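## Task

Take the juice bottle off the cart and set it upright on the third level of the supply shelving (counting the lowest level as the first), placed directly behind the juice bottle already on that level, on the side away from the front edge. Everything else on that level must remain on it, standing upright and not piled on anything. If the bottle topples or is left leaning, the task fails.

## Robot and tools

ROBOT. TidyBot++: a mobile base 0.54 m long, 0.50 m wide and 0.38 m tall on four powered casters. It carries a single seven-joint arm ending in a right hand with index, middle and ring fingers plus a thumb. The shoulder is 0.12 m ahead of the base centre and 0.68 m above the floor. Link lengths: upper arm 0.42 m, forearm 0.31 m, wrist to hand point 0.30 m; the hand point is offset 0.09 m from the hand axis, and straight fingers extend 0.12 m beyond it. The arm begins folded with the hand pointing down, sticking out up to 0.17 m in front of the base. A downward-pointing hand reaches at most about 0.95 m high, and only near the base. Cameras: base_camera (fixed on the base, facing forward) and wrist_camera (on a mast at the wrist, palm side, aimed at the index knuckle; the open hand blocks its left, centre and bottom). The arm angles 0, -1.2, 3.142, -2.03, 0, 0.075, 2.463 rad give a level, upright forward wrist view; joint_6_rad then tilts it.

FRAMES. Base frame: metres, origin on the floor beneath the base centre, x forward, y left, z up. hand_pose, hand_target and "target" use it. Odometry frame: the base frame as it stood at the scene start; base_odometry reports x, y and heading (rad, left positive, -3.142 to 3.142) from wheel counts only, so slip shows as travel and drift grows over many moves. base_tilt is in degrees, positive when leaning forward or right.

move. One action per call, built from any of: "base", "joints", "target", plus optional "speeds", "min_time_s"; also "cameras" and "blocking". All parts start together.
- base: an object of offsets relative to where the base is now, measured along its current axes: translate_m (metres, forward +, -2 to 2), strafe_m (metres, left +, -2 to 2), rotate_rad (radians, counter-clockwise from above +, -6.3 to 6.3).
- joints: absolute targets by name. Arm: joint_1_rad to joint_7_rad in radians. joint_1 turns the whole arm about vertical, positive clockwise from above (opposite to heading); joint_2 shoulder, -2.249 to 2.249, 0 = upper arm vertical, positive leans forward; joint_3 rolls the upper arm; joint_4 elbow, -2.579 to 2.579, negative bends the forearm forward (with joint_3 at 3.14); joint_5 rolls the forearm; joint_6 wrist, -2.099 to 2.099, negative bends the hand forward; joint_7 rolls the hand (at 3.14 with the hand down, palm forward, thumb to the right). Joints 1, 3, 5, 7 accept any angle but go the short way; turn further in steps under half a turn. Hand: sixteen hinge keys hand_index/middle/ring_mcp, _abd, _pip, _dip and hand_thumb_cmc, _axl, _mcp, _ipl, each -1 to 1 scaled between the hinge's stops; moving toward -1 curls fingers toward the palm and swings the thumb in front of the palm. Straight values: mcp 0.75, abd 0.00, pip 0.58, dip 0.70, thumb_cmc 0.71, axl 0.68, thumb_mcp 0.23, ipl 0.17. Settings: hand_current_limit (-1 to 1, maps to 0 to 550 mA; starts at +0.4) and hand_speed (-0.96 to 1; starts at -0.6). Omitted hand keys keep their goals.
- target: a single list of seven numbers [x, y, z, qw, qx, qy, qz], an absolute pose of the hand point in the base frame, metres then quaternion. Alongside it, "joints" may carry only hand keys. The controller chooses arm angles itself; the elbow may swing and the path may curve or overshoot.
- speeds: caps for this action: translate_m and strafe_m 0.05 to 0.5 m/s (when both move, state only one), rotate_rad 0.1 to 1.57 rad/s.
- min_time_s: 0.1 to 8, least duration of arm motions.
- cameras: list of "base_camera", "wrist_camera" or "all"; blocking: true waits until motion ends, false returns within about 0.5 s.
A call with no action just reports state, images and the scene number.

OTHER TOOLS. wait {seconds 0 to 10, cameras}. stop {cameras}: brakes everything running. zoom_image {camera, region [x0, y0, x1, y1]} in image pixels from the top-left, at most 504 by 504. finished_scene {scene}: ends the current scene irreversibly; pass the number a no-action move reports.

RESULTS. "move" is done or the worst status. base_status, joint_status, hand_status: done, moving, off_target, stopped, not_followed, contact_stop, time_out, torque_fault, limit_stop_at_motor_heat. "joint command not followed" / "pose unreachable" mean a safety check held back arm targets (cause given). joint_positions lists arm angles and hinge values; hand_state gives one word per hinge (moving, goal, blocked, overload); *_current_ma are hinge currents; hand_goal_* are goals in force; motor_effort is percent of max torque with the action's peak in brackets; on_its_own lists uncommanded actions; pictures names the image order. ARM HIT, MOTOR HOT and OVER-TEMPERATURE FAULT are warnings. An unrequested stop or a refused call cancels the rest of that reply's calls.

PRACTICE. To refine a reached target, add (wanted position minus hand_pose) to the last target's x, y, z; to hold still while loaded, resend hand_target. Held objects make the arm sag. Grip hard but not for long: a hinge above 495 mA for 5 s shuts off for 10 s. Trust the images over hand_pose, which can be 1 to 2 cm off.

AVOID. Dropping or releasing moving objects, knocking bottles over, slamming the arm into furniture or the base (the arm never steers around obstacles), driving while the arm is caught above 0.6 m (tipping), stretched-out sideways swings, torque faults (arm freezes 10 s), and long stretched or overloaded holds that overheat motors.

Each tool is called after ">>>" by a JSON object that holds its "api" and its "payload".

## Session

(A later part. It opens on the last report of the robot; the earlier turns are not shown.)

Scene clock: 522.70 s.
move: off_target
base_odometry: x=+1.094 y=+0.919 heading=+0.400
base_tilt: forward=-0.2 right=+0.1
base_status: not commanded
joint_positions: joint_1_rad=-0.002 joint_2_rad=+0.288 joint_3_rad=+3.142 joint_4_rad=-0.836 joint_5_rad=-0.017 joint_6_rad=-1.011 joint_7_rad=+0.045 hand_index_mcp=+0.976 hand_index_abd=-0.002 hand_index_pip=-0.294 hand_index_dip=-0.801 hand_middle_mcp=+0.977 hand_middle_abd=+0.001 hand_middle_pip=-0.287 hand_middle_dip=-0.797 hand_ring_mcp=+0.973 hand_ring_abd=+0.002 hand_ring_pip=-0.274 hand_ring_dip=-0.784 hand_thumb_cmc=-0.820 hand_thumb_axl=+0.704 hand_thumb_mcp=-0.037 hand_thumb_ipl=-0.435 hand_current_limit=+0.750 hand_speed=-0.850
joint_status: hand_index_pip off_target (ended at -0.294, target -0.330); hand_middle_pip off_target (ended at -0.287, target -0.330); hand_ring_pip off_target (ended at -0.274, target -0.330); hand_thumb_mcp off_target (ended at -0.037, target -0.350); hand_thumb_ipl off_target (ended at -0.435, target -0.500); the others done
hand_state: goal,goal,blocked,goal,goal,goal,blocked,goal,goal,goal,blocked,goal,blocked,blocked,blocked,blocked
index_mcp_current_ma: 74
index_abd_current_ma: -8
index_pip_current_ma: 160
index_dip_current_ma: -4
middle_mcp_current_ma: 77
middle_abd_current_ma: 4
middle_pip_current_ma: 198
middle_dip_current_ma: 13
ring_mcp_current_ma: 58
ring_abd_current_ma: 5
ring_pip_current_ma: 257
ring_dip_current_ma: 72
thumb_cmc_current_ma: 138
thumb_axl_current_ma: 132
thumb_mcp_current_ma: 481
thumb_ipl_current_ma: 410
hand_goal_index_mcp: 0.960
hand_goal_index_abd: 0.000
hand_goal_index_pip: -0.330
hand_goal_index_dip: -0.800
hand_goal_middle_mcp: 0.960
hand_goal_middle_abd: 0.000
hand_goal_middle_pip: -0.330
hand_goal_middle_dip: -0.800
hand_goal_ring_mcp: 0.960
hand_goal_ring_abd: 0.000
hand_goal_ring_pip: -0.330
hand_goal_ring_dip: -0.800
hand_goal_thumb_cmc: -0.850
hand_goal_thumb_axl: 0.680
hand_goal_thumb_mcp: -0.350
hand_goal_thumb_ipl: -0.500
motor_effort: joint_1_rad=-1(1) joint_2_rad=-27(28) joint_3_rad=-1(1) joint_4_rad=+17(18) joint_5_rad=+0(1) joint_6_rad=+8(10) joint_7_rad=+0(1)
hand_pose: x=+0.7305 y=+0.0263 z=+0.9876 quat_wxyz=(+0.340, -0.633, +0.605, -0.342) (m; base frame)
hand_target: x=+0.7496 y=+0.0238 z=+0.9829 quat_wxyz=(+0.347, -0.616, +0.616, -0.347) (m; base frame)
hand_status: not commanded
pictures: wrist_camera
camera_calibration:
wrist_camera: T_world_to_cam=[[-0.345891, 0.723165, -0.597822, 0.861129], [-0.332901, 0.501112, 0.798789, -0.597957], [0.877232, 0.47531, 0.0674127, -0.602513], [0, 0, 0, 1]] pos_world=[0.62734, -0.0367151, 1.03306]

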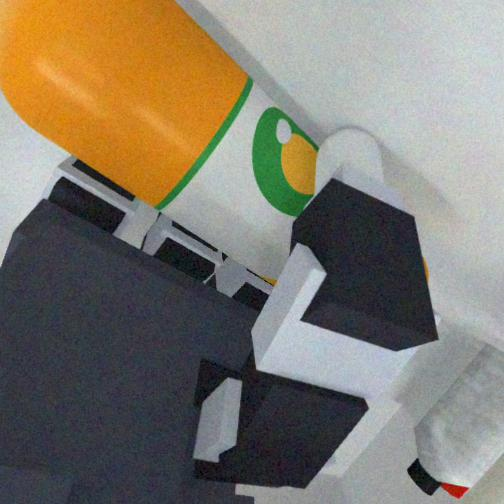

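>>> {"api": "move", "payload": {"joints": {"joint_2_rad": 0.2}, "min_time_s": 1.5}}

>>> {"api": "move", "payload": {"joints": {"joint_2_rad": 0.14}, "min_time_s": 1.2, "cameras": ["wrist_camera"]}}

Scene clock: 524.73 s.
move: done
base_odometry: x=+1.094 y=+0.919 heading=+0.400
base_tilt: forward=-0.1 right=+0.1
base_status: not commanded
joint_positions: joint_1_rad=-0.002 joint_2_rad=+0.279 joint_3_rad=+3.142 joint_4_rad=-0.841 joint_5_rad=-0.017 joint_6_rad=-1.011 joint_7_rad=+0.045 hand_index_mcp=+0.976 hand_index_abd=-0.002 hand_index_pip=-0.301 hand_index_dip=-0.801 hand_middle_mcp=+0.975 hand_middle_abd=+0.001 hand_middle_pip=-0.298 hand_middle_dip=-0.797 hand_ring_mcp=+0.968 hand_ring_abd=+0.002 hand_ring_pip=-0.291 hand_ring_dip=-0.784 hand_thumb_cmc=-0.814 hand_thumb_axl=+0.706 hand_thumb_mcp=-0.034 hand_thumb_ipl=-0.435 hand_current_limit=+0.750 hand_speed=-0.850
joint_status: all done
hand_state: goal,goal,blocked,goal,goal,goal,blocked,goal,goal,goal,blocked,goal,blocked,blocked,blocked,blocked
index_mcp_current_ma: 74
index_abd_current_ma: -8
index_pip_current_ma: 130
index_dip_current_ma: -4
middle_mcp_current_ma: 68
middle_abd_current_ma: 4
middle_pip_current_ma: 141
middle_dip_current_ma: 12
ring_mcp_current_ma: 34
ring_abd_current_ma: 5
ring_pip_current_ma: 176
ring_dip_current_ma: 72
thumb_cmc_current_ma: 167
thumb_axl_current_ma: 139
thumb_mcp_current_ma: 481
thumb_ipl_current_ma: 410
hand_goal_index_mcp: 0.960
hand_goal_index_abd: 0.000
hand_goal_index_pip: -0.330
hand_goal_index_dip: -0.800
hand_goal_middle_mcp: 0.960
hand_goal_middle_abd: 0.000
hand_goal_middle_pip: -0.330
hand_goal_middle_dip: -0.800
hand_goal_ring_mcp: 0.960
hand_goal_ring_abd: 0.000
hand_goal_ring_pip: -0.330
hand_goal_ring_dip: -0.800
hand_goal_thumb_cmc: -0.850
hand_goal_thumb_axl: 0.680
hand_goal_thumb_mcp: -0.350
hand_goal_thumb_ipl: -0.500
motor_effort: joint_1_rad=+0(1) joint_2_rad=-30(31) joint_3_rad=+0(1) joint_4_rad=+20(20) joint_5_rad=+1(1) joint_6_rad=+11(12) joint_7_rad=+0(1)
hand_pose: x=+0.7272 y=+0.0263 z=+0.9903 quat_wxyz=(+0.341, -0.633, +0.605, -0.344) (m; base frame)
hand_target: x=+0.7108 y=+0.0238 z=+1.0533 quat_wxyz=(+0.382, -0.595, +0.595, -0.382) (m; base frame)
hand_status: not commanded
pictures: none

Scene clock: 526.27 s.
move: done
base_odometry: x=+1.094 y=+0.919 heading=+0.400
base_tilt: forward=-0.1 right=+0.1
base_status: not commanded
joint_positions: joint_1_rad=-0.002 joint_2_rad=+0.212 joint_3_rad=+3.142 joint_4_rad=-0.841 joint_5_rad=-0.017 joint_6_rad=-1.011 joint_7_rad=+0.045 hand_index_mcp=+0.976 hand_index_abd=-0.002 hand_index_pip=-0.304 hand_index_dip=-0.801 hand_middle_mcp=+0.973 hand_middle_abd=+0.001 hand_middle_pip=-0.301 hand_middle_dip=-0.797 hand_ring_mcp=+0.966 hand_ring_abd=+0.002 hand_ring_pip=-0.293 hand_ring_dip=-0.784 hand_thumb_cmc=-0.813 hand_thumb_axl=+0.706 hand_thumb_mcp=-0.033 hand_thumb_ipl=-0.435 hand_current_limit=+0.750 hand_speed=-0.850
joint_status: all done
hand_state: goal,goal,blocked,goal,goal,goal,blocked,goal,goal,goal,blocked,goal,blocked,blocked,blocked,blocked
index_mcp_current_ma: 74
index_abd_current_ma: -8
index_pip_current_ma: 117
index_dip_current_ma: -4
middle_mcp_current_ma: 62
middle_abd_current_ma: 4
middle_pip_current_ma: 130
middle_dip_current_ma: 12
ring_mcp_current_ma: 25
ring_abd_current_ma: 5
ring_pip_current_ma: 165
ring_dip_current_ma: 72
thumb_cmc_current_ma: 170
thumb_axl_current_ma: 142
thumb_mcp_current_ma: 481
thumb_ipl_current_ma: 410
hand_goal_index_mcp: 0.960
hand_goal_index_abd: 0.000
hand_goal_index_pip: -0.330
hand_goal_index_dip: -0.800
hand_goal_middle_mcp: 0.960
hand_goal_middle_abd: 0.000
hand_goal_middle_pip: -0.330
hand_goal_middle_dip: -0.800
hand_goal_ring_mcp: 0.960
hand_goal_ring_abd: 0.000
hand_goal_ring_pip: -0.330
hand_goal_ring_dip: -0.800
hand_goal_thumb_cmc: -0.850
hand_goal_thumb_axl: 0.680
hand_goal_thumb_mcp: -0.350
hand_goal_thumb_ipl: -0.500
motor_effort: joint_1_rad=+0(1) joint_2_rad=-27(31) joint_3_rad=+0(0) joint_4_rad=+20(20) joint_5_rad=+1(1) joint_6_rad=+12(12) joint_7_rad=+0(0)
hand_pose: x=+0.7051 y=+0.0263 z=+1.0305 quat_wxyz=(+0.361, -0.621, +0.593, -0.365) (m; base frame)
hand_target: x=+0.6875 y=+0.0238 z=+1.0881 quat_wxyz=(+0.400, -0.583, +0.583, -0.400) (m; base frame)
hand_status: not commanded
pictures: wrist_camera
camera_calibration:
wrist_camera: T_world_to_cam=[[-0.302711, 0.723273, -0.620679, 0.871091], [-0.38846, 0.501055, 0.773332, -0.575184], [0.870325, 0.475205, 0.129288, -0.642085], [0, 0, 0, 1]] pos_world=[0.599075, -0.0367162, 1.06849]

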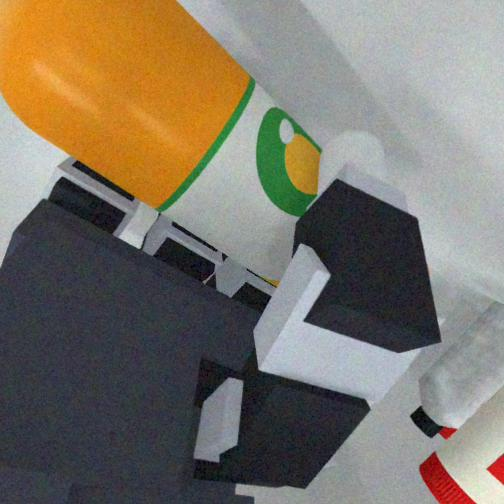

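>>> {"api": "move", "payload": {"base": {"translate_m": 0.04, "strafe_m": -0.02}, "speeds": {"translate_m": 0.05}, "joints": {"joint_2_rad": -0.05, "joint_4_rad": -1.1, "joint_6_rad": -0.72}, "min_time_s": 2, "cameras": ["wrist_camera"]}}

Scene clock: 530.03 s.
move: done
base_odometry: x=+1.139 y=+0.916 heading=+0.400
base_tilt: forward=-0.1 right=+0.1
base_status: done
joint_positions: joint_1_rad=-0.002 joint_2_rad=+0.015 joint_3_rad=+3.142 joint_4_rad=-1.111 joint_5_rad=-0.017 joint_6_rad=-0.805 joint_7_rad=+0.045 hand_index_mcp=+0.976 hand_index_abd=-0.002 hand_index_pip=-0.309 hand_index_dip=-0.802 hand_middle_mcp=+0.970 hand_middle_abd=+0.001 hand_middle_pip=-0.305 hand_middle_dip=-0.797 hand_ring_mcp=+0.962 hand_ring_abd=+0.002 hand_ring_pip=-0.298 hand_ring_dip=-0.784 hand_thumb_cmc=-0.812 hand_thumb_axl=+0.707 hand_thumb_mcp=-0.031 hand_thumb_ipl=-0.435 hand_current_limit=+0.750 hand_speed=-0.850
joint_status: all done
hand_state: goal,goal,blocked,goal,goal,goal,blocked,goal,goal,goal,blocked,goal,blocked,blocked,blocked,blocked
index_mcp_current_ma: 72
index_abd_current_ma: -8
index_pip_current_ma: 92
index_dip_current_ma: -6
middle_mcp_current_ma: 46
middle_abd_current_ma: 4
middle_pip_current_ma: 111
middle_dip_current_ma: 12
ring_mcp_current_ma: 8
ring_abd_current_ma: 5
ring_pip_current_ma: 143
ring_dip_current_ma: 72
thumb_cmc_current_ma: 176
thumb_axl_current_ma: 146
thumb_mcp_current_ma: 481
thumb_ipl_current_ma: 410
hand_goal_index_mcp: 0.960
hand_goal_index_abd: 0.000
hand_goal_index_pip: -0.330
hand_goal_index_dip: -0.800
hand_goal_middle_mcp: 0.960
hand_goal_middle_abd: 0.000
hand_goal_middle_pip: -0.330
hand_goal_middle_dip: -0.800
hand_goal_ring_mcp: 0.960
hand_goal_ring_abd: 0.000
hand_goal_ring_pip: -0.330
hand_goal_ring_dip: -0.800
hand_goal_thumb_cmc: -0.850
hand_goal_thumb_axl: 0.680
hand_goal_thumb_mcp: -0.350
hand_goal_thumb_ipl: -0.500
motor_effort: joint_1_rad=+1(2) joint_2_rad=-22(28) joint_3_rad=+0(1) joint_4_rad=+21(21) joint_5_rad=+1(1) joint_6_rad=+13(13) joint_7_rad=+0(1)
hand_pose: x=+0.6608 y=+0.0257 z=+1.0514 quat_wxyz=(+0.399, -0.594, +0.569, -0.405) (m; base frame)
hand_target: x=+0.6493 y=+0.0238 z=+1.1155 quat_wxyz=(+0.448, -0.547, +0.547, -0.448) (m; base frame)
hand_status: not commanded
pictures: wrist_camera
camera_calibration:
wrist_camera: T_world_to_cam=[[-0.215194, 0.72526, -0.65398, 0.848184], [-0.486556, 0.501009, 0.715719, -0.482948], [0.846732, 0.472216, 0.245066, -0.712066], [0, 0, 0, 1]] pos_world=[0.550471, -0.036944, 1.07485]

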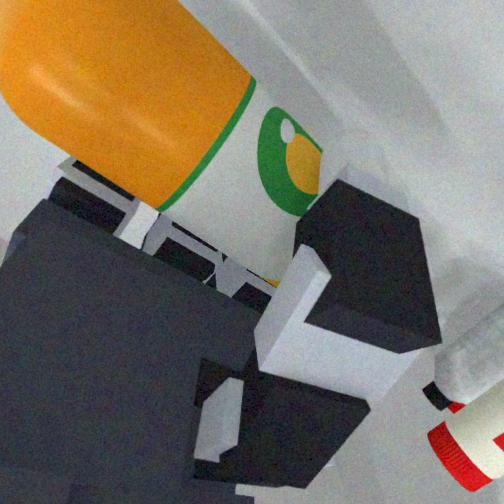

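>>> {"api": "move", "payload": {"joints": {"hand_index_pip": -0.38, "hand_middle_pip": -0.38, "hand_ring_pip": -0.39}}}

>>> {"api": "move", "payload": {"base": {"translate_m": 0.05}, "speeds": {"translate_m": 0.05}, "joints": {"joint_2_rad": -0.3, "joint_4_rad": -1.47, "joint_6_rad": -0.4}, "min_time_s": 2.5, "cameras": ["wrist_camera"]}}

Scene clock: 530.80 s.
move: off_target
base_odometry: x=+1.139 y=+0.916 heading=+0.400
base_tilt: forward=-0.1 right=+0.1
base_status: not commanded
joint_positions: joint_1_rad=-0.002 joint_2_rad=+0.015 joint_3_rad=+3.142 joint_4_rad=-1.111 joint_5_rad=-0.017 joint_6_rad=-0.804 joint_7_rad=+0.045 hand_index_mcp=+0.976 hand_index_abd=-0.002 hand_index_pip=-0.361 hand_index_dip=-0.802 hand_middle_mcp=+0.969 hand_middle_abd=+0.001 hand_middle_pip=-0.360 hand_middle_dip=-0.798 hand_ring_mcp=+0.962 hand_ring_abd=+0.002 hand_ring_pip=-0.357 hand_ring_dip=-0.784 hand_thumb_cmc=-0.809 hand_thumb_axl=+0.708 hand_thumb_mcp=-0.022 hand_thumb_ipl=-0.435 hand_current_limit=+0.750 hand_speed=-0.850
joint_status: hand_middle_pip off_target (ended at -0.360, target -0.380); hand_ring_pip off_target (ended at -0.357, target -0.390); the others done
hand_state: goal,goal,goal,goal,goal,goal,blocked,goal,goal,goal,blocked,goal,blocked,blocked,blocked,blocked
index_mcp_current_ma: 72
index_abd_current_ma: -8
index_pip_current_ma: 81
index_dip_current_ma: -8
middle_mcp_current_ma: 42
middle_abd_current_ma: 4
middle_pip_current_ma: 90
middle_dip_current_ma: 9
ring_mcp_current_ma: 8
ring_abd_current_ma: 5
ring_pip_current_ma: 149
ring_dip_current_ma: 72
thumb_cmc_current_ma: 191
thumb_axl_current_ma: 155
thumb_mcp_current_ma: 481
thumb_ipl_current_ma: 410
hand_goal_index_mcp: 0.960
hand_goal_index_abd: 0.000
hand_goal_index_pip: -0.380
hand_goal_index_dip: -0.800
hand_goal_middle_mcp: 0.960
hand_goal_middle_abd: 0.000
hand_goal_middle_pip: -0.380
hand_goal_middle_dip: -0.800
hand_goal_ring_mcp: 0.960
hand_goal_ring_abd: 0.000
hand_goal_ring_pip: -0.390
hand_goal_ring_dip: -0.800
hand_goal_thumb_cmc: -0.850
hand_goal_thumb_axl: 0.680
hand_goal_thumb_mcp: -0.350
hand_goal_thumb_ipl: -0.500
motor_effort: joint_1_rad=+0(1) joint_2_rad=-22(22) joint_3_rad=+0(0) joint_4_rad=+21(21) joint_5_rad=+1(1) joint_6_rad=+13(13) joint_7_rad=+0(0)
hand_pose: x=+0.6611 y=+0.0257 z=+1.0517 quat_wxyz=(+0.400, -0.594, +0.568, -0.406) (m; base frame)
hand_target: x=+0.6493 y=+0.0238 z=+1.1155 quat_wxyz=(+0.448, -0.547, +0.547, -0.448) (m; base frame)
hand_status: not commanded
pictures: none

Scene clock: 533.63 s.
move: done
base_odometry: x=+1.185 y=+0.935 heading=+0.400
base_tilt: forward=-0.1 right=+0.1
base_status: done
joint_positions: joint_1_rad=-0.002 joint_2_rad=-0.244 joint_3_rad=+3.142 joint_4_rad=-1.483 joint_5_rad=-0.017 joint_6_rad=-0.488 joint_7_rad=+0.045 hand_index_mcp=+0.971 hand_index_abd=-0.002 hand_index_pip=-0.369 hand_index_dip=-0.803 hand_middle_mcp=+0.965 hand_middle_abd=+0.001 hand_middle_pip=-0.366 hand_middle_dip=-0.799 hand_ring_mcp=+0.960 hand_ring_abd=+0.002 hand_ring_pip=-0.365 hand_ring_dip=-0.784 hand_thumb_cmc=-0.808 hand_thumb_axl=+0.708 hand_thumb_mcp=-0.018 hand_thumb_ipl=-0.435 hand_current_limit=+0.750 hand_speed=-0.850
joint_status: all done
hand_state: goal,goal,goal,goal,goal,goal,goal,goal,goal,goal,blocked,goal,blocked,blocked,blocked,blocked
index_mcp_current_ma: 48
index_abd_current_ma: -7
index_pip_current_ma: 48
index_dip_current_ma: -10
middle_mcp_current_ma: 20
middle_abd_current_ma: 4
middle_pip_current_ma: 60
middle_dip_current_ma: 5
ring_mcp_current_ma: -2
ring_abd_current_ma: 5
ring_pip_current_ma: 111
ring_dip_current_ma: 72
thumb_cmc_current_ma: 195
thumb_axl_current_ma: 156
thumb_mcp_current_ma: 481
thumb_ipl_current_ma: 410
hand_goal_index_mcp: 0.960
hand_goal_index_abd: 0.000
hand_goal_index_pip: -0.380
hand_goal_index_dip: -0.800
hand_goal_middle_mcp: 0.960
hand_goal_middle_abd: 0.000
hand_goal_middle_pip: -0.380
hand_goal_middle_dip: -0.800
hand_goal_ring_mcp: 0.960
hand_goal_ring_abd: 0.000
hand_goal_ring_pip: -0.390
hand_goal_ring_dip: -0.800
hand_goal_thumb_cmc: -0.850
hand_goal_thumb_axl: 0.680
hand_goal_thumb_mcp: -0.350
hand_goal_thumb_ipl: -0.500
motor_effort: joint_1_rad=+1(3) joint_2_rad=-14(22) joint_3_rad=+0(3) joint_4_rad=+22(22) joint_5_rad=+1(2) joint_6_rad=+14(14) joint_7_rad=+1(1)
hand_pose: x=+0.5989 y=+0.0247 z=+1.0612 quat_wxyz=(+0.455, -0.548, +0.527, -0.464) (m; base frame)
hand_target: x=+0.5856 y=+0.0238 z=+1.1216 quat_wxyz=(+0.500, -0.500, +0.500, -0.500) (m; base frame)
hand_status: not commanded
pictures: wrist_camera
camera_calibration:
wrist_camera: T_world_to_cam=[[-0.0746371, 0.727539, -0.681994, 0.787538], [-0.619492, 0.5021, 0.603428, -0.32082], [0.781446, 0.467528, 0.41323, -0.800798], [0, 0, 0, 1]] pos_world=[0.485815, -0.0374854, 1.0616]

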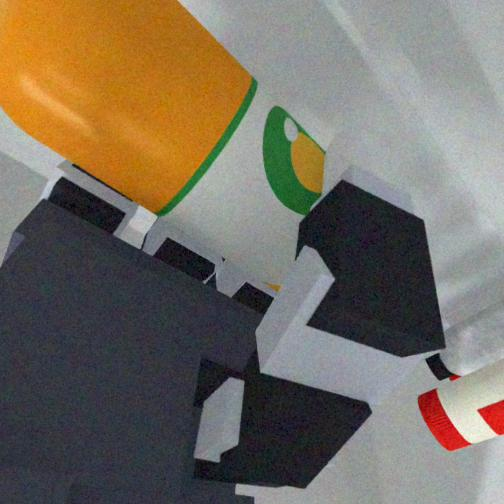

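>>> {"api": "move", "payload": {"joints": {"joint_6_rad": -0.25, "joint_7_rad": 0.45}, "min_time_s": 1.5}}

>>> {"api": "move", "payload": {"joints": {"joint_7_rad": 1.0}, "min_time_s": 1.5, "cameras": ["wrist_camera"]}}

Scene clock: 536.47 s.
move: done
base_odometry: x=+1.185 y=+0.935 heading=+0.400
base_tilt: forward=-0.1 right=+0.1
base_status: not commanded
joint_positions: joint_1_rad=-0.002 joint_2_rad=-0.244 joint_3_rad=+3.142 joint_4_rad=-1.483 joint_5_rad=-0.017 joint_6_rad=-0.338 joint_7_rad=+0.397 hand_index_mcp=+0.970 hand_index_abd=-0.002 hand_index_pip=-0.371 hand_index_dip=-0.804 hand_middle_mcp=+0.961 hand_middle_abd=+0.001 hand_middle_pip=-0.369 hand_middle_dip=-0.799 hand_ring_mcp=+0.958 hand_ring_abd=+0.002 hand_ring_pip=-0.379 hand_ring_dip=-0.791 hand_thumb_cmc=-0.804 hand_thumb_axl=+0.710 hand_thumb_mcp=-0.018 hand_thumb_ipl=-0.435 hand_current_limit=+0.750 hand_speed=-0.850
joint_status: all done
hand_state: goal,goal,goal,goal,goal,goal,goal,goal,goal,goal,goal,goal,blocked,blocked,blocked,blocked
index_mcp_current_ma: 47
index_abd_current_ma: -7
index_pip_current_ma: 40
index_dip_current_ma: -18
middle_mcp_current_ma: 4
middle_abd_current_ma: 4
middle_pip_current_ma: 48
middle_dip_current_ma: 5
ring_mcp_current_ma: -9
ring_abd_current_ma: 5
ring_pip_current_ma: 49
ring_dip_current_ma: 39
thumb_cmc_current_ma: 215
thumb_axl_current_ma: 165
thumb_mcp_current_ma: 481
thumb_ipl_current_ma: 410
hand_goal_index_mcp: 0.960
hand_goal_index_abd: 0.000
hand_goal_index_pip: -0.380
hand_goal_index_dip: -0.800
hand_goal_middle_mcp: 0.960
hand_goal_middle_abd: 0.000
hand_goal_middle_pip: -0.380
hand_goal_middle_dip: -0.800
hand_goal_ring_mcp: 0.960
hand_goal_ring_abd: 0.000
hand_goal_ring_pip: -0.390
hand_goal_ring_dip: -0.800
hand_goal_thumb_cmc: -0.850
hand_goal_thumb_axl: 0.680
hand_goal_thumb_mcp: -0.350
hand_goal_thumb_ipl: -0.500
motor_effort: joint_1_rad=+0(1) joint_2_rad=-14(14) joint_3_rad=+0(1) joint_4_rad=+22(22) joint_5_rad=+1(2) joint_6_rad=+14(15) joint_7_rad=+0(1)
hand_pose: x=+0.6156 y=-0.0067 z=+1.1034 quat_wxyz=(+0.397, -0.589, +0.395, -0.583) (m; base frame)
hand_target: x=+0.5951 y=-0.0154 z=+1.1663 quat_wxyz=(+0.403, -0.552, +0.347, -0.642) (m; base frame)
hand_status: not commanded
pictures: none

Scene clock: 539.03 s.
move: done
base_odometry: x=+1.185 y=+0.935 heading=+0.400
base_tilt: forward=-0.1 right=+0.2
base_status: not commanded
joint_positions: joint_1_rad=-0.002 joint_2_rad=-0.274 joint_3_rad=+3.142 joint_4_rad=-1.481 joint_5_rad=-0.017 joint_6_rad=-0.303 joint_7_rad=+0.951 hand_index_mcp=+0.959 hand_index_abd=+0.001 hand_index_pip=-0.374 hand_index_dip=-0.801 hand_middle_mcp=+0.955 hand_middle_abd=+0.001 hand_middle_pip=-0.378 hand_middle_dip=-0.799 hand_ring_mcp=+0.956 hand_ring_abd=+0.002 hand_ring_pip=-0.388 hand_ring_dip=-0.798 hand_thumb_cmc=-0.846 hand_thumb_axl=+0.684 hand_thumb_mcp=-0.194 hand_thumb_ipl=-0.472 hand_current_limit=+0.750 hand_speed=-0.850
joint_status: all done
hand_state: goal,goal,goal,goal,goal,goal,goal,goal,goal,goal,goal,goal,goal,goal,blocked,blocked
index_mcp_current_ma: -3
index_abd_current_ma: 2
index_pip_current_ma: 23
index_dip_current_ma: -6
middle_mcp_current_ma: -21
middle_abd_current_ma: 4
middle_pip_current_ma: 8
middle_dip_current_ma: 2
ring_mcp_current_ma: -18
ring_abd_current_ma: 5
ring_pip_current_ma: 8
ring_dip_current_ma: 6
thumb_cmc_current_ma: 18
thumb_axl_current_ma: 20
thumb_mcp_current_ma: 481
thumb_ipl_current_ma: 168
hand_goal_index_mcp: 0.960
hand_goal_index_abd: 0.000
hand_goal_index_pip: -0.380
hand_goal_index_dip: -0.800
hand_goal_middle_mcp: 0.960
hand_goal_middle_abd: 0.000
hand_goal_middle_pip: -0.380
hand_goal_middle_dip: -0.800
hand_goal_ring_mcp: 0.960
hand_goal_ring_abd: 0.000
hand_goal_ring_pip: -0.390
hand_goal_ring_dip: -0.800
hand_goal_thumb_cmc: -0.850
hand_goal_thumb_axl: 0.680
hand_goal_thumb_mcp: -0.350
hand_goal_thumb_ipl: -0.500
on_its_own: hand_thumb_mcp moved -0.176 toward your old target -0.350; hand_thumb_ipl moved -0.037 toward your old target -0.500
motor_effort: joint_1_rad=+1(1) joint_2_rad=-9(14) joint_3_rad=+0(1) joint_4_rad=+17(22) joint_5_rad=+1(2) joint_6_rad=+9(14) joint_7_rad=+0(1)
hand_pose: x=+0.6046 y=-0.0510 z=+1.1484 quat_wxyz=(+0.230, -0.652, +0.212, -0.691) (m; base frame)
hand_target: x=+0.5919 y=-0.0582 z=+1.1874 quat_wxyz=(+0.213, -0.625, +0.184, -0.728) (m; base frame)
hand_status: not commanded
pictures: wrist_camera
camera_calibration:
wrist_camera: T_world_to_cam=[[0.100147, -0.0885989, -0.99102, 1.11016], [-0.698799, 0.70276, -0.133445, 0.572485], [0.708272, 0.705888, 0.00846671, -0.284585], [0, 0, 0, 1]] pos_world=[0.490436, -0.103075, 1.179]

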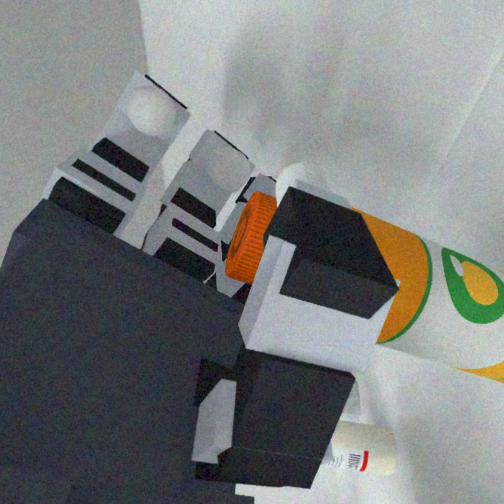

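>>> {"api": "zoom_image", "payload": {"camera": "wrist_camera", "region": [160, 120, 504, 430]}}

Scaled by 1.465.

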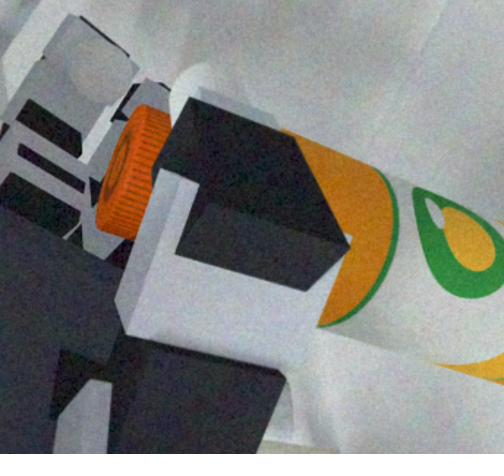

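>>> {"api": "zoom_image", "payload": {"camera": "wrist_camera", "region": [334, 190, 504, 400]}}

>>> {"api": "zoom_image", "payload": {"camera": "wrist_camera", "region": [200, 150, 380, 330]}}

Scaled by 2.400.

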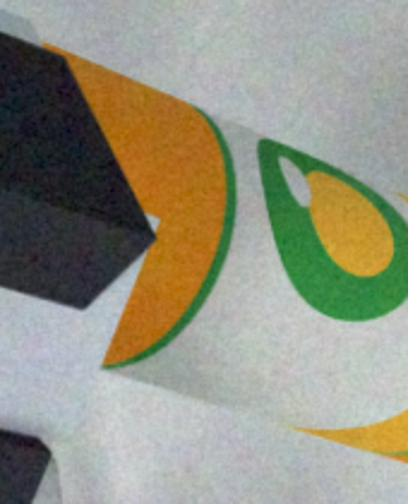

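Scaled by 2.800.

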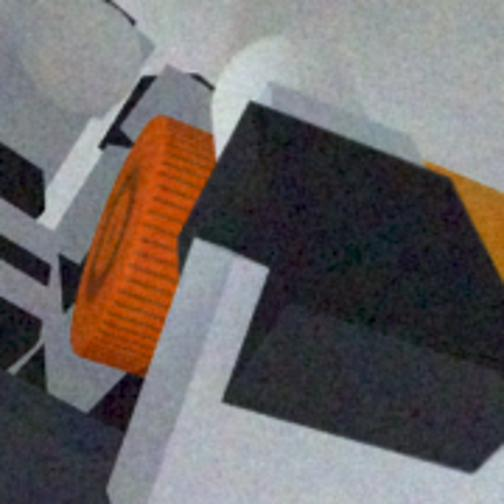

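>>> {"api": "move", "payload": {"joints": {"joint_7_rad": 1.2}, "min_time_s": 1, "cameras": ["wrist_camera"]}}

Scene clock: 543.50 s.
move: done
base_odometry: x=+1.185 y=+0.935 heading=+0.400
base_tilt: forward=-0.1 right=+0.1
base_status: not commanded
joint_positions: joint_1_rad=-0.002 joint_2_rad=-0.275 joint_3_rad=+3.142 joint_4_rad=-1.481 joint_5_rad=-0.017 joint_6_rad=-0.300 joint_7_rad=+1.138 hand_index_mcp=+0.952 hand_index_abd=+0.001 hand_index_pip=-0.378 hand_index_dip=-0.801 hand_middle_mcp=+0.955 hand_middle_abd=+0.001 hand_middle_pip=-0.378 hand_middle_dip=-0.799 hand_ring_mcp=+0.956 hand_ring_abd=+0.002 hand_ring_pip=-0.388 hand_ring_dip=-0.798 hand_thumb_cmc=-0.804 hand_thumb_axl=+0.729 hand_thumb_mcp=-0.179 hand_thumb_ipl=-0.453 hand_current_limit=+0.750 hand_speed=-0.850
joint_status: all done
hand_state: goal,goal,goal,goal,goal,goal,goal,goal,goal,goal,goal,goal,blocked,blocked,blocked,blocked
index_mcp_current_ma: -37
index_abd_current_ma: 2
index_pip_current_ma: 9
index_dip_current_ma: -5
middle_mcp_current_ma: -21
middle_abd_current_ma: 4
middle_pip_current_ma: 8
middle_dip_current_ma: 2
ring_mcp_current_ma: -18
ring_abd_current_ma: 5
ring_pip_current_ma: 8
ring_dip_current_ma: 6
thumb_cmc_current_ma: 213
thumb_axl_current_ma: 278
thumb_mcp_current_ma: 481
thumb_ipl_current_ma: 295
hand_goal_index_mcp: 0.960
hand_goal_index_abd: 0.000
hand_goal_index_pip: -0.380
hand_goal_index_dip: -0.800
hand_goal_middle_mcp: 0.960
hand_goal_middle_abd: 0.000
hand_goal_middle_pip: -0.380
hand_goal_middle_dip: -0.800
hand_goal_ring_mcp: 0.960
hand_goal_ring_abd: 0.000
hand_goal_ring_pip: -0.390
hand_goal_ring_dip: -0.800
hand_goal_thumb_cmc: -0.850
hand_goal_thumb_axl: 0.680
hand_goal_thumb_mcp: -0.350
hand_goal_thumb_ipl: -0.500
motor_effort: joint_1_rad=+2(2) joint_2_rad=-8(9) joint_3_rad=+2(2) joint_4_rad=+16(17) joint_5_rad=+3(3) joint_6_rad=+8(9) joint_7_rad=+1(2)
hand_pose: x=+0.6032 y=-0.0628 z=+1.1615 quat_wxyz=(+0.165, -0.667, +0.150, -0.711) (m; base frame)
hand_target: x=+0.5899 y=-0.0699 z=+1.2003 quat_wxyz=(+0.140, -0.641, +0.120, -0.745) (m; base frame)
hand_status: not commanded
pictures: wrist_camera
camera_calibration:
wrist_camera: T_world_to_cam=[[0.103726, -0.271711, -0.956773, 1.06864], [-0.689478, 0.67367, -0.266061, 0.728262], [0.716841, 0.687272, -0.117462, -0.135488], [0, 0, 0, 1]] pos_world=[0.488398, -0.107128, 1.2003]

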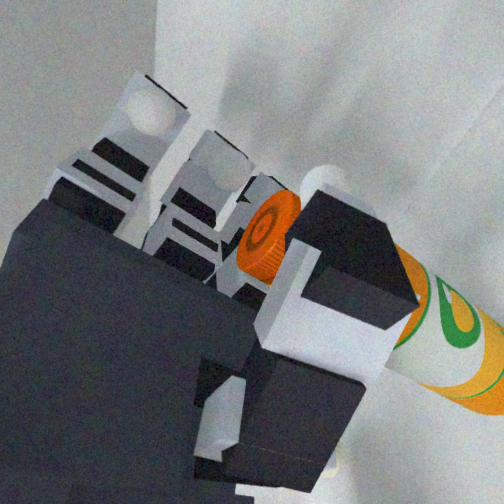

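>>> {"api": "move", "payload": {"base": {"strafe_m": 0.02}, "speeds": {"strafe_m": 0.05}, "cameras": ["wrist_camera"]}}

Scene clock: 545.13 s.
move: done
base_odometry: x=+1.177 y=+0.954 heading=+0.400
base_tilt: forward=-0.1 right=+0.1
base_status: done
joint_positions: joint_1_rad=-0.002 joint_2_rad=-0.276 joint_3_rad=+3.141 joint_4_rad=-1.481 joint_5_rad=-0.017 joint_6_rad=-0.299 joint_7_rad=+1.148 hand_index_mcp=+0.952 hand_index_abd=+0.001 hand_index_pip=-0.378 hand_index_dip=-0.801 hand_middle_mcp=+0.955 hand_middle_abd=+0.001 hand_middle_pip=-0.378 hand_middle_dip=-0.799 hand_ring_mcp=+0.956 hand_ring_abd=+0.002 hand_ring_pip=-0.388 hand_ring_dip=-0.798 hand_thumb_cmc=-0.821 hand_thumb_axl=+0.704 hand_thumb_mcp=-0.187 hand_thumb_ipl=-0.454 hand_current_limit=+0.750 hand_speed=-0.850
joint_status: not commanded
hand_state: goal,goal,goal,goal,goal,goal,goal,goal,goal,goal,goal,goal,blocked,blocked,blocked,blocked
index_mcp_current_ma: -37
index_abd_current_ma: 2
index_pip_current_ma: 9
index_dip_current_ma: -5
middle_mcp_current_ma: -21
middle_abd_current_ma: 4
middle_pip_current_ma: 7
middle_dip_current_ma: 2
ring_mcp_current_ma: -18
ring_abd_current_ma: 5
ring_pip_current_ma: 8
ring_dip_current_ma: 6
thumb_cmc_current_ma: 134
thumb_axl_current_ma: 132
thumb_mcp_current_ma: 481
thumb_ipl_current_ma: 289
hand_goal_index_mcp: 0.960
hand_goal_index_abd: 0.000
hand_goal_index_pip: -0.380
hand_goal_index_dip: -0.800
hand_goal_middle_mcp: 0.960
hand_goal_middle_abd: 0.000
hand_goal_middle_pip: -0.380
hand_goal_middle_dip: -0.800
hand_goal_ring_mcp: 0.960
hand_goal_ring_abd: 0.000
hand_goal_ring_pip: -0.390
hand_goal_ring_dip: -0.800
hand_goal_thumb_cmc: -0.850
hand_goal_thumb_axl: 0.680
hand_goal_thumb_mcp: -0.350
hand_goal_thumb_ipl: -0.500
motor_effort: joint_1_rad=+1(2) joint_2_rad=-9(10) joint_3_rad=+1(3) joint_4_rad=+17(18) joint_5_rad=+2(3) joint_6_rad=+10(10) joint_7_rad=+0(2)
hand_pose: x=+0.6030 y=-0.0632 z=+1.1625 quat_wxyz=(+0.162, -0.667, +0.146, -0.712) (m; base frame)
hand_target: x=+0.5899 y=-0.0699 z=+1.2003 quat_wxyz=(+0.140, -0.641, +0.120, -0.745) (m; base frame)
hand_status: not commanded
pictures: wrist_camera
camera_calibration:
wrist_camera: T_world_to_cam=[[0.104529, -0.281513, -0.953847, 1.06513], [-0.688936, 0.671203, -0.273593, 0.736889], [0.717245, 0.685738, -0.123784, -0.127943], [0, 0, 0, 1]] pos_world=[0.4881, -0.10702, 1.20174]

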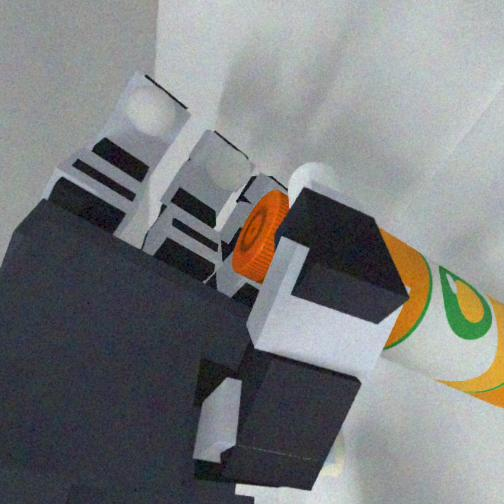

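>>> {"api": "zoom_image", "payload": {"camera": "wrist_camera", "region": [354, 210, 504, 410]}}

Scaled by 2.520.

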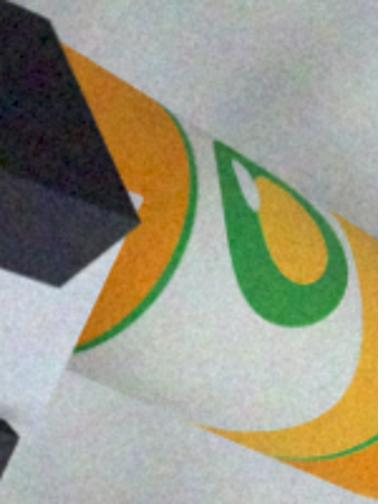

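>>> {"api": "move", "payload": {"base": {"strafe_m": 0.02}, "speeds": {"strafe_m": 0.05}, "cameras": ["wrist_camera"]}}

>>> {"api": "zoom_image", "payload": {"camera": "wrist_camera", "region": [354, 210, 504, 410]}}

Scene clock: 546.93 s.
move: done
base_odometry: x=+1.170 y=+0.973 heading=+0.399
base_tilt: forward=-0.1 right=+0.1
base_status: done
joint_positions: joint_1_rad=-0.002 joint_2_rad=-0.277 joint_3_rad=+3.141 joint_4_rad=-1.481 joint_5_rad=-0.017 joint_6_rad=-0.299 joint_7_rad=+1.149 hand_index_mcp=+0.957 hand_index_abd=+0.001 hand_index_pip=-0.378 hand_index_dip=-0.801 hand_middle_mcp=+0.955 hand_middle_abd=+0.001 hand_middle_pip=-0.378 hand_middle_dip=-0.799 hand_ring_mcp=+0.956 hand_ring_abd=+0.002 hand_ring_pip=-0.388 hand_ring_dip=-0.798 hand_thumb_cmc=-0.835 hand_thumb_axl=+0.687 hand_thumb_mcp=-0.209 hand_thumb_ipl=-0.457 hand_current_limit=+0.750 hand_speed=-0.850
joint_status: not commanded
hand_state: goal,goal,goal,goal,goal,goal,goal,goal,goal,goal,goal,goal,goal,goal,blocked,blocked
index_mcp_current_ma: -11
index_abd_current_ma: 2
index_pip_current_ma: 9
index_dip_current_ma: -5
middle_mcp_current_ma: -21
middle_abd_current_ma: 4
middle_pip_current_ma: 7
middle_dip_current_ma: 2
ring_mcp_current_ma: -18
ring_abd_current_ma: 5
ring_pip_current_ma: 8
ring_dip_current_ma: 6
thumb_cmc_current_ma: 66
thumb_axl_current_ma: 37
thumb_mcp_current_ma: 481
thumb_ipl_current_ma: 267
hand_goal_index_mcp: 0.960
hand_goal_index_abd: 0.000
hand_goal_index_pip: -0.380
hand_goal_index_dip: -0.800
hand_goal_middle_mcp: 0.960
hand_goal_middle_abd: 0.000
hand_goal_middle_pip: -0.380
hand_goal_middle_dip: -0.800
hand_goal_ring_mcp: 0.960
hand_goal_ring_abd: 0.000
hand_goal_ring_pip: -0.390
hand_goal_ring_dip: -0.800
hand_goal_thumb_cmc: -0.850
hand_goal_thumb_axl: 0.680
hand_goal_thumb_mcp: -0.350
hand_goal_thumb_ipl: -0.500
on_its_own: hand_thumb_mcp moved -0.022 toward your old target -0.350
motor_effort: joint_1_rad=+1(2) joint_2_rad=-9(11) joint_3_rad=+1(3) joint_4_rad=+17(17) joint_5_rad=+2(2) joint_6_rad=+9(10) joint_7_rad=+0(1)
hand_pose: x=+0.6026 y=-0.0631 z=+1.1631 quat_wxyz=(+0.161, -0.667, +0.146, -0.712) (m; base frame)
hand_target: x=+0.5899 y=-0.0699 z=+1.2003 quat_wxyz=(+0.140, -0.641, +0.120, -0.745) (m; base frame)
hand_status: not commanded
pictures: wrist_camera
camera_calibration:
wrist_camera: T_world_to_cam=[[0.105648, -0.282532, -0.953422, 1.06454], [-0.688862, 0.670673, -0.275076, 0.738302], [0.717152, 0.685838, -0.12377, -0.127693], [0, 0, 0, 1]] pos_world=[0.487697, -0.106817, 1.20224]

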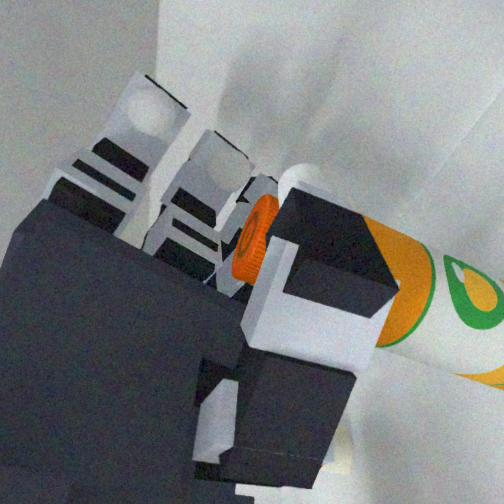

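Scaled by 2.520.

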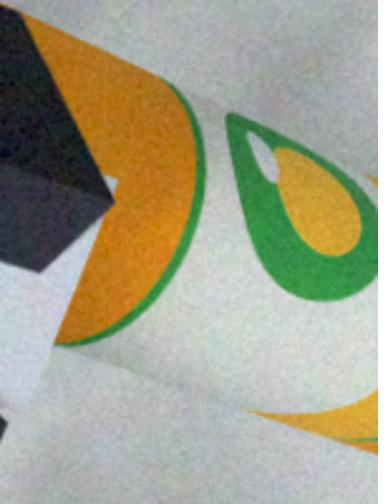

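>>> {"api": "move", "payload": {"base": {"strafe_m": 0.014}, "speeds": {"strafe_m": 0.05}}}

>>> {"api": "move", "payload": {"joints": {"hand_speed": -0.9, "hand_thumb_mcp": -0.15, "hand_thumb_ipl": -0.4}, "cameras": ["wrist_camera"]}}

Scene clock: 548.13 s.
move: done
base_odometry: x=+1.164 y=+0.986 heading=+0.399
base_tilt: forward=-0.1 right=+0.1
base_status: done
joint_positions: joint_1_rad=-0.002 joint_2_rad=-0.277 joint_3_rad=+3.141 joint_4_rad=-1.481 joint_5_rad=-0.017 joint_6_rad=-0.299 joint_7_rad=+1.151 hand_index_mcp=+0.956 hand_index_abd=+0.001 hand_index_pip=-0.378 hand_index_dip=-0.801 hand_middle_mcp=+0.955 hand_middle_abd=+0.001 hand_middle_pip=-0.378 hand_middle_dip=-0.799 hand_ring_mcp=+0.956 hand_ring_abd=+0.002 hand_ring_pip=-0.388 hand_ring_dip=-0.798 hand_thumb_cmc=-0.839 hand_thumb_axl=+0.683 hand_thumb_mcp=-0.220 hand_thumb_ipl=-0.458 hand_current_limit=+0.750 hand_speed=-0.850
joint_status: not commanded
hand_state: goal,goal,goal,goal,goal,goal,goal,goal,goal,goal,goal,goal,goal,goal,blocked,blocked
index_mcp_current_ma: -15
index_abd_current_ma: 2
index_pip_current_ma: 9
index_dip_current_ma: -5
middle_mcp_current_ma: -21
middle_abd_current_ma: 4
middle_pip_current_ma: 7
middle_dip_current_ma: 2
ring_mcp_current_ma: -18
ring_abd_current_ma: 5
ring_pip_current_ma: 8
ring_dip_current_ma: 6
thumb_cmc_current_ma: 47
thumb_axl_current_ma: 14
thumb_mcp_current_ma: 481
thumb_ipl_current_ma: 258
hand_goal_index_mcp: 0.960
hand_goal_index_abd: 0.000
hand_goal_index_pip: -0.380
hand_goal_index_dip: -0.800
hand_goal_middle_mcp: 0.960
hand_goal_middle_abd: 0.000
hand_goal_middle_pip: -0.380
hand_goal_middle_dip: -0.800
hand_goal_ring_mcp: 0.960
hand_goal_ring_abd: 0.000
hand_goal_ring_pip: -0.390
hand_goal_ring_dip: -0.800
hand_goal_thumb_cmc: -0.850
hand_goal_thumb_axl: 0.680
hand_goal_thumb_mcp: -0.350
hand_goal_thumb_ipl: -0.500
motor_effort: joint_1_rad=+1(2) joint_2_rad=-9(10) joint_3_rad=+1(2) joint_4_rad=+17(18) joint_5_rad=+1(2) joint_6_rad=+9(10) joint_7_rad=+0(1)
hand_pose: x=+0.6024 y=-0.0632 z=+1.1635 quat_wxyz=(+0.160, -0.667, +0.145, -0.713) (m; base frame)
hand_target: x=+0.5899 y=-0.0699 z=+1.2003 quat_wxyz=(+0.140, -0.641, +0.120, -0.745) (m; base frame)
hand_status: not commanded
pictures: none

Scene clock: 549.10 s.
move: done
base_odometry: x=+1.164 y=+0.986 heading=+0.399
base_tilt: forward=-0.1 right=+0.1
base_status: not commanded
joint_positions: joint_1_rad=-0.002 joint_2_rad=-0.277 joint_3_rad=+3.141 joint_4_rad=-1.481 joint_5_rad=-0.017 joint_6_rad=-0.299 joint_7_rad=+1.151 hand_index_mcp=+0.956 hand_index_abd=+0.001 hand_index_pip=-0.378 hand_index_dip=-0.801 hand_middle_mcp=+0.955 hand_middle_abd=+0.001 hand_middle_pip=-0.378 hand_middle_dip=-0.799 hand_ring_mcp=+0.956 hand_ring_abd=+0.002 hand_ring_pip=-0.388 hand_ring_dip=-0.798 hand_thumb_cmc=-0.839 hand_thumb_axl=+0.683 hand_thumb_mcp=-0.152 hand_thumb_ipl=-0.402 hand_current_limit=+0.750 hand_speed=-0.900
joint_status: all done
hand_state: goal,goal,goal,goal,goal,goal,goal,goal,goal,goal,goal,goal,goal,goal,goal,goal
index_mcp_current_ma: -15
index_abd_current_ma: 2
index_pip_current_ma: 9
index_dip_current_ma: -5
middle_mcp_current_ma: -21
middle_abd_current_ma: 4
middle_pip_current_ma: 7
middle_dip_current_ma: 2
ring_mcp_current_ma: -18
ring_abd_current_ma: 5
ring_pip_current_ma: 8
ring_dip_current_ma: 6
thumb_cmc_current_ma: 47
thumb_axl_current_ma: 14
thumb_mcp_current_ma: -8
thumb_ipl_current_ma: -10
hand_goal_index_mcp: 0.960
hand_goal_index_abd: 0.000
hand_goal_index_pip: -0.380
hand_goal_index_dip: -0.800
hand_goal_middle_mcp: 0.960
hand_goal_middle_abd: 0.000
hand_goal_middle_pip: -0.380
hand_goal_middle_dip: -0.800
hand_goal_ring_mcp: 0.960
hand_goal_ring_abd: 0.000
hand_goal_ring_pip: -0.390
hand_goal_ring_dip: -0.800
hand_goal_thumb_cmc: -0.850
hand_goal_thumb_axl: 0.680
hand_goal_thumb_mcp: -0.150
hand_goal_thumb_ipl: -0.400
motor_effort: joint_1_rad=+1(1) joint_2_rad=-9(9) joint_3_rad=+1(1) joint_4_rad=+17(17) joint_5_rad=+1(2) joint_6_rad=+9(9) joint_7_rad=+0(1)
hand_pose: x=+0.6024 y=-0.0632 z=+1.1635 quat_wxyz=(+0.160, -0.667, +0.145, -0.713) (m; base frame)
hand_target: x=+0.5899 y=-0.0699 z=+1.2003 quat_wxyz=(+0.140, -0.641, +0.120, -0.745) (m; base frame)
hand_status: not commanded
pictures: wrist_camera
camera_calibration:
wrist_camera: T_world_to_cam=[[0.106095, -0.284883, -0.952673, 1.06354], [-0.68855, 0.670166, -0.277084, 0.740478], [0.717386, 0.68536, -0.125055, -0.125982], [0, 0, 0, 1]] pos_world=[0.487398, -0.106916, 1.20263]

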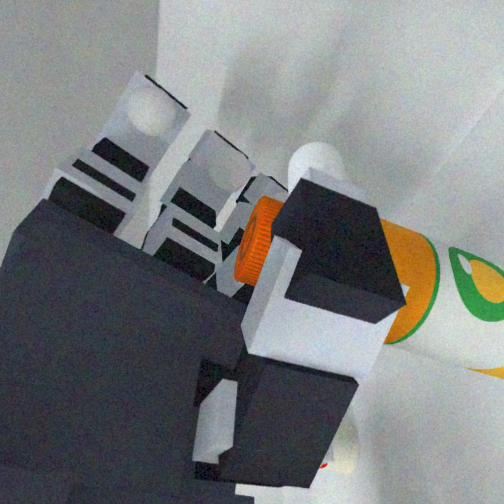

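>>> {"api": "zoom_image", "payload": {"camera": "wrist_camera", "region": [354, 210, 504, 410]}}

Scaled by 2.520.

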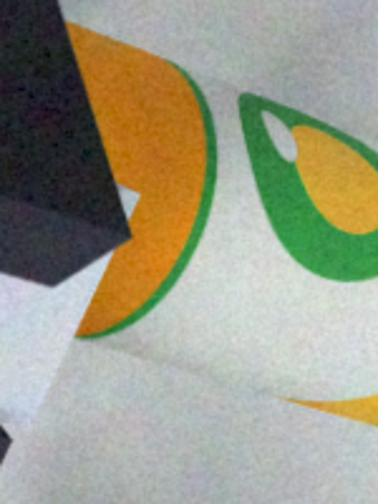

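>>> {"api": "move", "payload": {"joints": {"hand_speed": -0.85, "hand_thumb_mcp": 0.1, "hand_thumb_ipl": -0.1}}}

>>> {"api": "move", "payload": {"base": {"strafe_m": 0.008}, "speeds": {"strafe_m": 0.05}, "cameras": ["wrist_camera"]}}

Scene clock: 550.77 s.
move: done
base_odometry: x=+1.164 y=+0.986 heading=+0.399
base_tilt: forward=-0.1 right=+0.1
base_status: not commanded
joint_positions: joint_1_rad=-0.002 joint_2_rad=-0.277 joint_3_rad=+3.141 joint_4_rad=-1.481 joint_5_rad=-0.017 joint_6_rad=-0.299 joint_7_rad=+1.151 hand_index_mcp=+0.956 hand_index_abd=+0.001 hand_index_pip=-0.378 hand_index_dip=-0.801 hand_middle_mcp=+0.955 hand_middle_abd=+0.001 hand_middle_pip=-0.378 hand_middle_dip=-0.799 hand_ring_mcp=+0.956 hand_ring_abd=+0.002 hand_ring_pip=-0.388 hand_ring_dip=-0.798 hand_thumb_cmc=-0.839 hand_thumb_axl=+0.683 hand_thumb_mcp=+0.098 hand_thumb_ipl=-0.102 hand_current_limit=+0.750 hand_speed=-0.850
joint_status: all done
hand_state: goal,goal,goal,goal,goal,goal,goal,goal,goal,goal,goal,goal,goal,goal,goal,goal
index_mcp_current_ma: -15
index_abd_current_ma: 2
index_pip_current_ma: 9
index_dip_current_ma: -5
middle_mcp_current_ma: -21
middle_abd_current_ma: 4
middle_pip_current_ma: 7
middle_dip_current_ma: 2
ring_mcp_current_ma: -18
ring_abd_current_ma: 5
ring_pip_current_ma: 8
ring_dip_current_ma: 6
thumb_cmc_current_ma: 47
thumb_axl_current_ma: 14
thumb_mcp_current_ma: -8
thumb_ipl_current_ma: -10
hand_goal_index_mcp: 0.960
hand_goal_index_abd: 0.000
hand_goal_index_pip: -0.380
hand_goal_index_dip: -0.800
hand_goal_middle_mcp: 0.960
hand_goal_middle_abd: 0.000
hand_goal_middle_pip: -0.380
hand_goal_middle_dip: -0.800
hand_goal_ring_mcp: 0.960
hand_goal_ring_abd: 0.000
hand_goal_ring_pip: -0.390
hand_goal_ring_dip: -0.800
hand_goal_thumb_cmc: -0.850
hand_goal_thumb_axl: 0.680
hand_goal_thumb_mcp: 0.100
hand_goal_thumb_ipl: -0.100
motor_effort: joint_1_rad=+1(1) joint_2_rad=-9(9) joint_3_rad=+1(1) joint_4_rad=+17(17) joint_5_rad=+1(1) joint_6_rad=+9(9) joint_7_rad=+0(0)
hand_pose: x=+0.6024 y=-0.0632 z=+1.1635 quat_wxyz=(+0.160, -0.667, +0.145, -0.713) (m; base frame)
hand_target: x=+0.5899 y=-0.0699 z=+1.2003 quat_wxyz=(+0.140, -0.641, +0.120, -0.745) (m; base frame)
hand_status: not commanded
pictures: none

Scene clock: 551.40 s.
move: done
base_odometry: x=+1.162 y=+0.993 heading=+0.399
base_tilt: forward=-0.1 right=+0.2
base_status: done
joint_positions: joint_1_rad=-0.002 joint_2_rad=-0.278 joint_3_rad=+3.138 joint_4_rad=-1.481 joint_5_rad=-0.017 joint_6_rad=-0.299 joint_7_rad=+1.151 hand_index_mcp=+0.957 hand_index_abd=+0.001 hand_index_pip=-0.378 hand_index_dip=-0.801 hand_middle_mcp=+0.955 hand_middle_abd=+0.001 hand_middle_pip=-0.378 hand_middle_dip=-0.799 hand_ring_mcp=+0.956 hand_ring_abd=+0.002 hand_ring_pip=-0.388 hand_ring_dip=-0.798 hand_thumb_cmc=-0.839 hand_thumb_axl=+0.683 hand_thumb_mcp=+0.098 hand_thumb_ipl=-0.102 hand_current_limit=+0.750 hand_speed=-0.850
joint_status: not commanded
hand_state: goal,goal,goal,goal,goal,goal,goal,goal,goal,goal,goal,goal,goal,goal,goal,goal
index_mcp_current_ma: -13
index_abd_current_ma: 2
index_pip_current_ma: 9
index_dip_current_ma: -3
middle_mcp_current_ma: -21
middle_abd_current_ma: 4
middle_pip_current_ma: 7
middle_dip_current_ma: 2
ring_mcp_current_ma: -18
ring_abd_current_ma: 5
ring_pip_current_ma: 8
ring_dip_current_ma: 6
thumb_cmc_current_ma: 47
thumb_axl_current_ma: 14
thumb_mcp_current_ma: -8
thumb_ipl_current_ma: -10
hand_goal_index_mcp: 0.960
hand_goal_index_abd: 0.000
hand_goal_index_pip: -0.380
hand_goal_index_dip: -0.800
hand_goal_middle_mcp: 0.960
hand_goal_middle_abd: 0.000
hand_goal_middle_pip: -0.380
hand_goal_middle_dip: -0.800
hand_goal_ring_mcp: 0.960
hand_goal_ring_abd: 0.000
hand_goal_ring_pip: -0.390
hand_goal_ring_dip: -0.800
hand_goal_thumb_cmc: -0.850
hand_goal_thumb_axl: 0.680
hand_goal_thumb_mcp: 0.100
hand_goal_thumb_ipl: -0.100
motor_effort: joint_1_rad=+1(2) joint_2_rad=-9(11) joint_3_rad=+1(3) joint_4_rad=+17(18) joint_5_rad=+1(2) joint_6_rad=+9(9) joint_7_rad=+0(1)
hand_pose: x=+0.6023 y=-0.0618 z=+1.1637 quat_wxyz=(+0.161, -0.667, +0.144, -0.713) (m; base frame)
hand_target: x=+0.5899 y=-0.0699 z=+1.2003 quat_wxyz=(+0.140, -0.641, +0.120, -0.745) (m; base frame)
hand_status: not commanded
pictures: wrist_camera
camera_calibration:
wrist_camera: T_world_to_cam=[[0.107255, -0.285277, -0.952425, 1.06317], [-0.689953, 0.668385, -0.277897, 0.741182], [0.715864, 0.686934, -0.12514, -0.125767], [0, 0, 0, 1]] pos_world=[0.487383, -0.105703, 1.20282]

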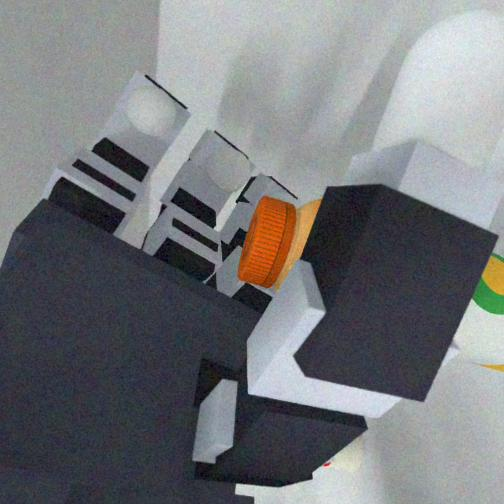

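>>> {"api": "move", "payload": {"joints": {"hand_speed": -0.8, "hand_index_pip": 0.3, "hand_middle_pip": 0.3, "hand_ring_pip": 0.3}, "cameras": ["wrist_camera"]}}

Scene clock: 553.13 s.
move: done
base_odometry: x=+1.162 y=+0.993 heading=+0.399
base_tilt: forward=-0.2 right=+0.1
base_status: not commanded
joint_positions: joint_1_rad=-0.002 joint_2_rad=-0.278 joint_3_rad=+3.138 joint_4_rad=-1.481 joint_5_rad=-0.017 joint_6_rad=-0.299 joint_7_rad=+1.151 hand_index_mcp=+0.957 hand_index_abd=+0.001 hand_index_pip=+0.295 hand_index_dip=-0.801 hand_middle_mcp=+0.955 hand_middle_abd=+0.001 hand_middle_pip=+0.295 hand_middle_dip=-0.799 hand_ring_mcp=+0.956 hand_ring_abd=+0.002 hand_ring_pip=+0.295 hand_ring_dip=-0.798 hand_thumb_cmc=-0.839 hand_thumb_axl=+0.683 hand_thumb_mcp=+0.098 hand_thumb_ipl=-0.102 hand_current_limit=+0.750 hand_speed=-0.800
joint_status: all done
hand_state: goal,goal,goal,goal,goal,goal,goal,goal,goal,goal,goal,goal,goal,goal,goal,goal
index_mcp_current_ma: -13
index_abd_current_ma: 2
index_pip_current_ma: -21
index_dip_current_ma: -3
middle_mcp_current_ma: -21
middle_abd_current_ma: 4
middle_pip_current_ma: -20
middle_dip_current_ma: 2
ring_mcp_current_ma: -18
ring_abd_current_ma: 5
ring_pip_current_ma: -22
ring_dip_current_ma: 6
thumb_cmc_current_ma: 47
thumb_axl_current_ma: 14
thumb_mcp_current_ma: -8
thumb_ipl_current_ma: -10
hand_goal_index_mcp: 0.960
hand_goal_index_abd: 0.000
hand_goal_index_pip: 0.300
hand_goal_index_dip: -0.800
hand_goal_middle_mcp: 0.960
hand_goal_middle_abd: 0.000
hand_goal_middle_pip: 0.300
hand_goal_middle_dip: -0.800
hand_goal_ring_mcp: 0.960
hand_goal_ring_abd: 0.000
hand_goal_ring_pip: 0.300
hand_goal_ring_dip: -0.800
hand_goal_thumb_cmc: -0.850
hand_goal_thumb_axl: 0.680
hand_goal_thumb_mcp: 0.100
hand_goal_thumb_ipl: -0.100
motor_effort: joint_1_rad=+1(1) joint_2_rad=-9(9) joint_3_rad=+1(1) joint_4_rad=+17(17) joint_5_rad=+1(1) joint_6_rad=+9(9) joint_7_rad=+0(0)
hand_pose: x=+0.6023 y=-0.0618 z=+1.1637 quat_wxyz=(+0.161, -0.667, +0.144, -0.713) (m; base frame)
hand_target: x=+0.5899 y=-0.0699 z=+1.2003 quat_wxyz=(+0.140, -0.641, +0.120, -0.745) (m; base frame)
hand_status: not commanded
pictures: wrist_camera
camera_calibration:
wrist_camera: T_world_to_cam=[[0.107255, -0.285277, -0.952425, 1.06317], [-0.689953, 0.668385, -0.277897, 0.741182], [0.715864, 0.686934, -0.12514, -0.125767], [0, 0, 0, 1]] pos_world=[0.487383, -0.105703, 1.20282]

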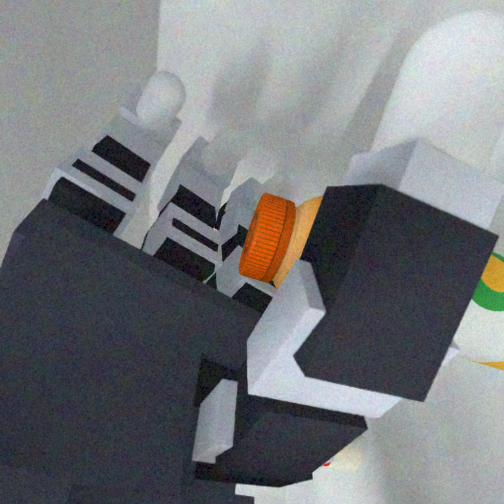

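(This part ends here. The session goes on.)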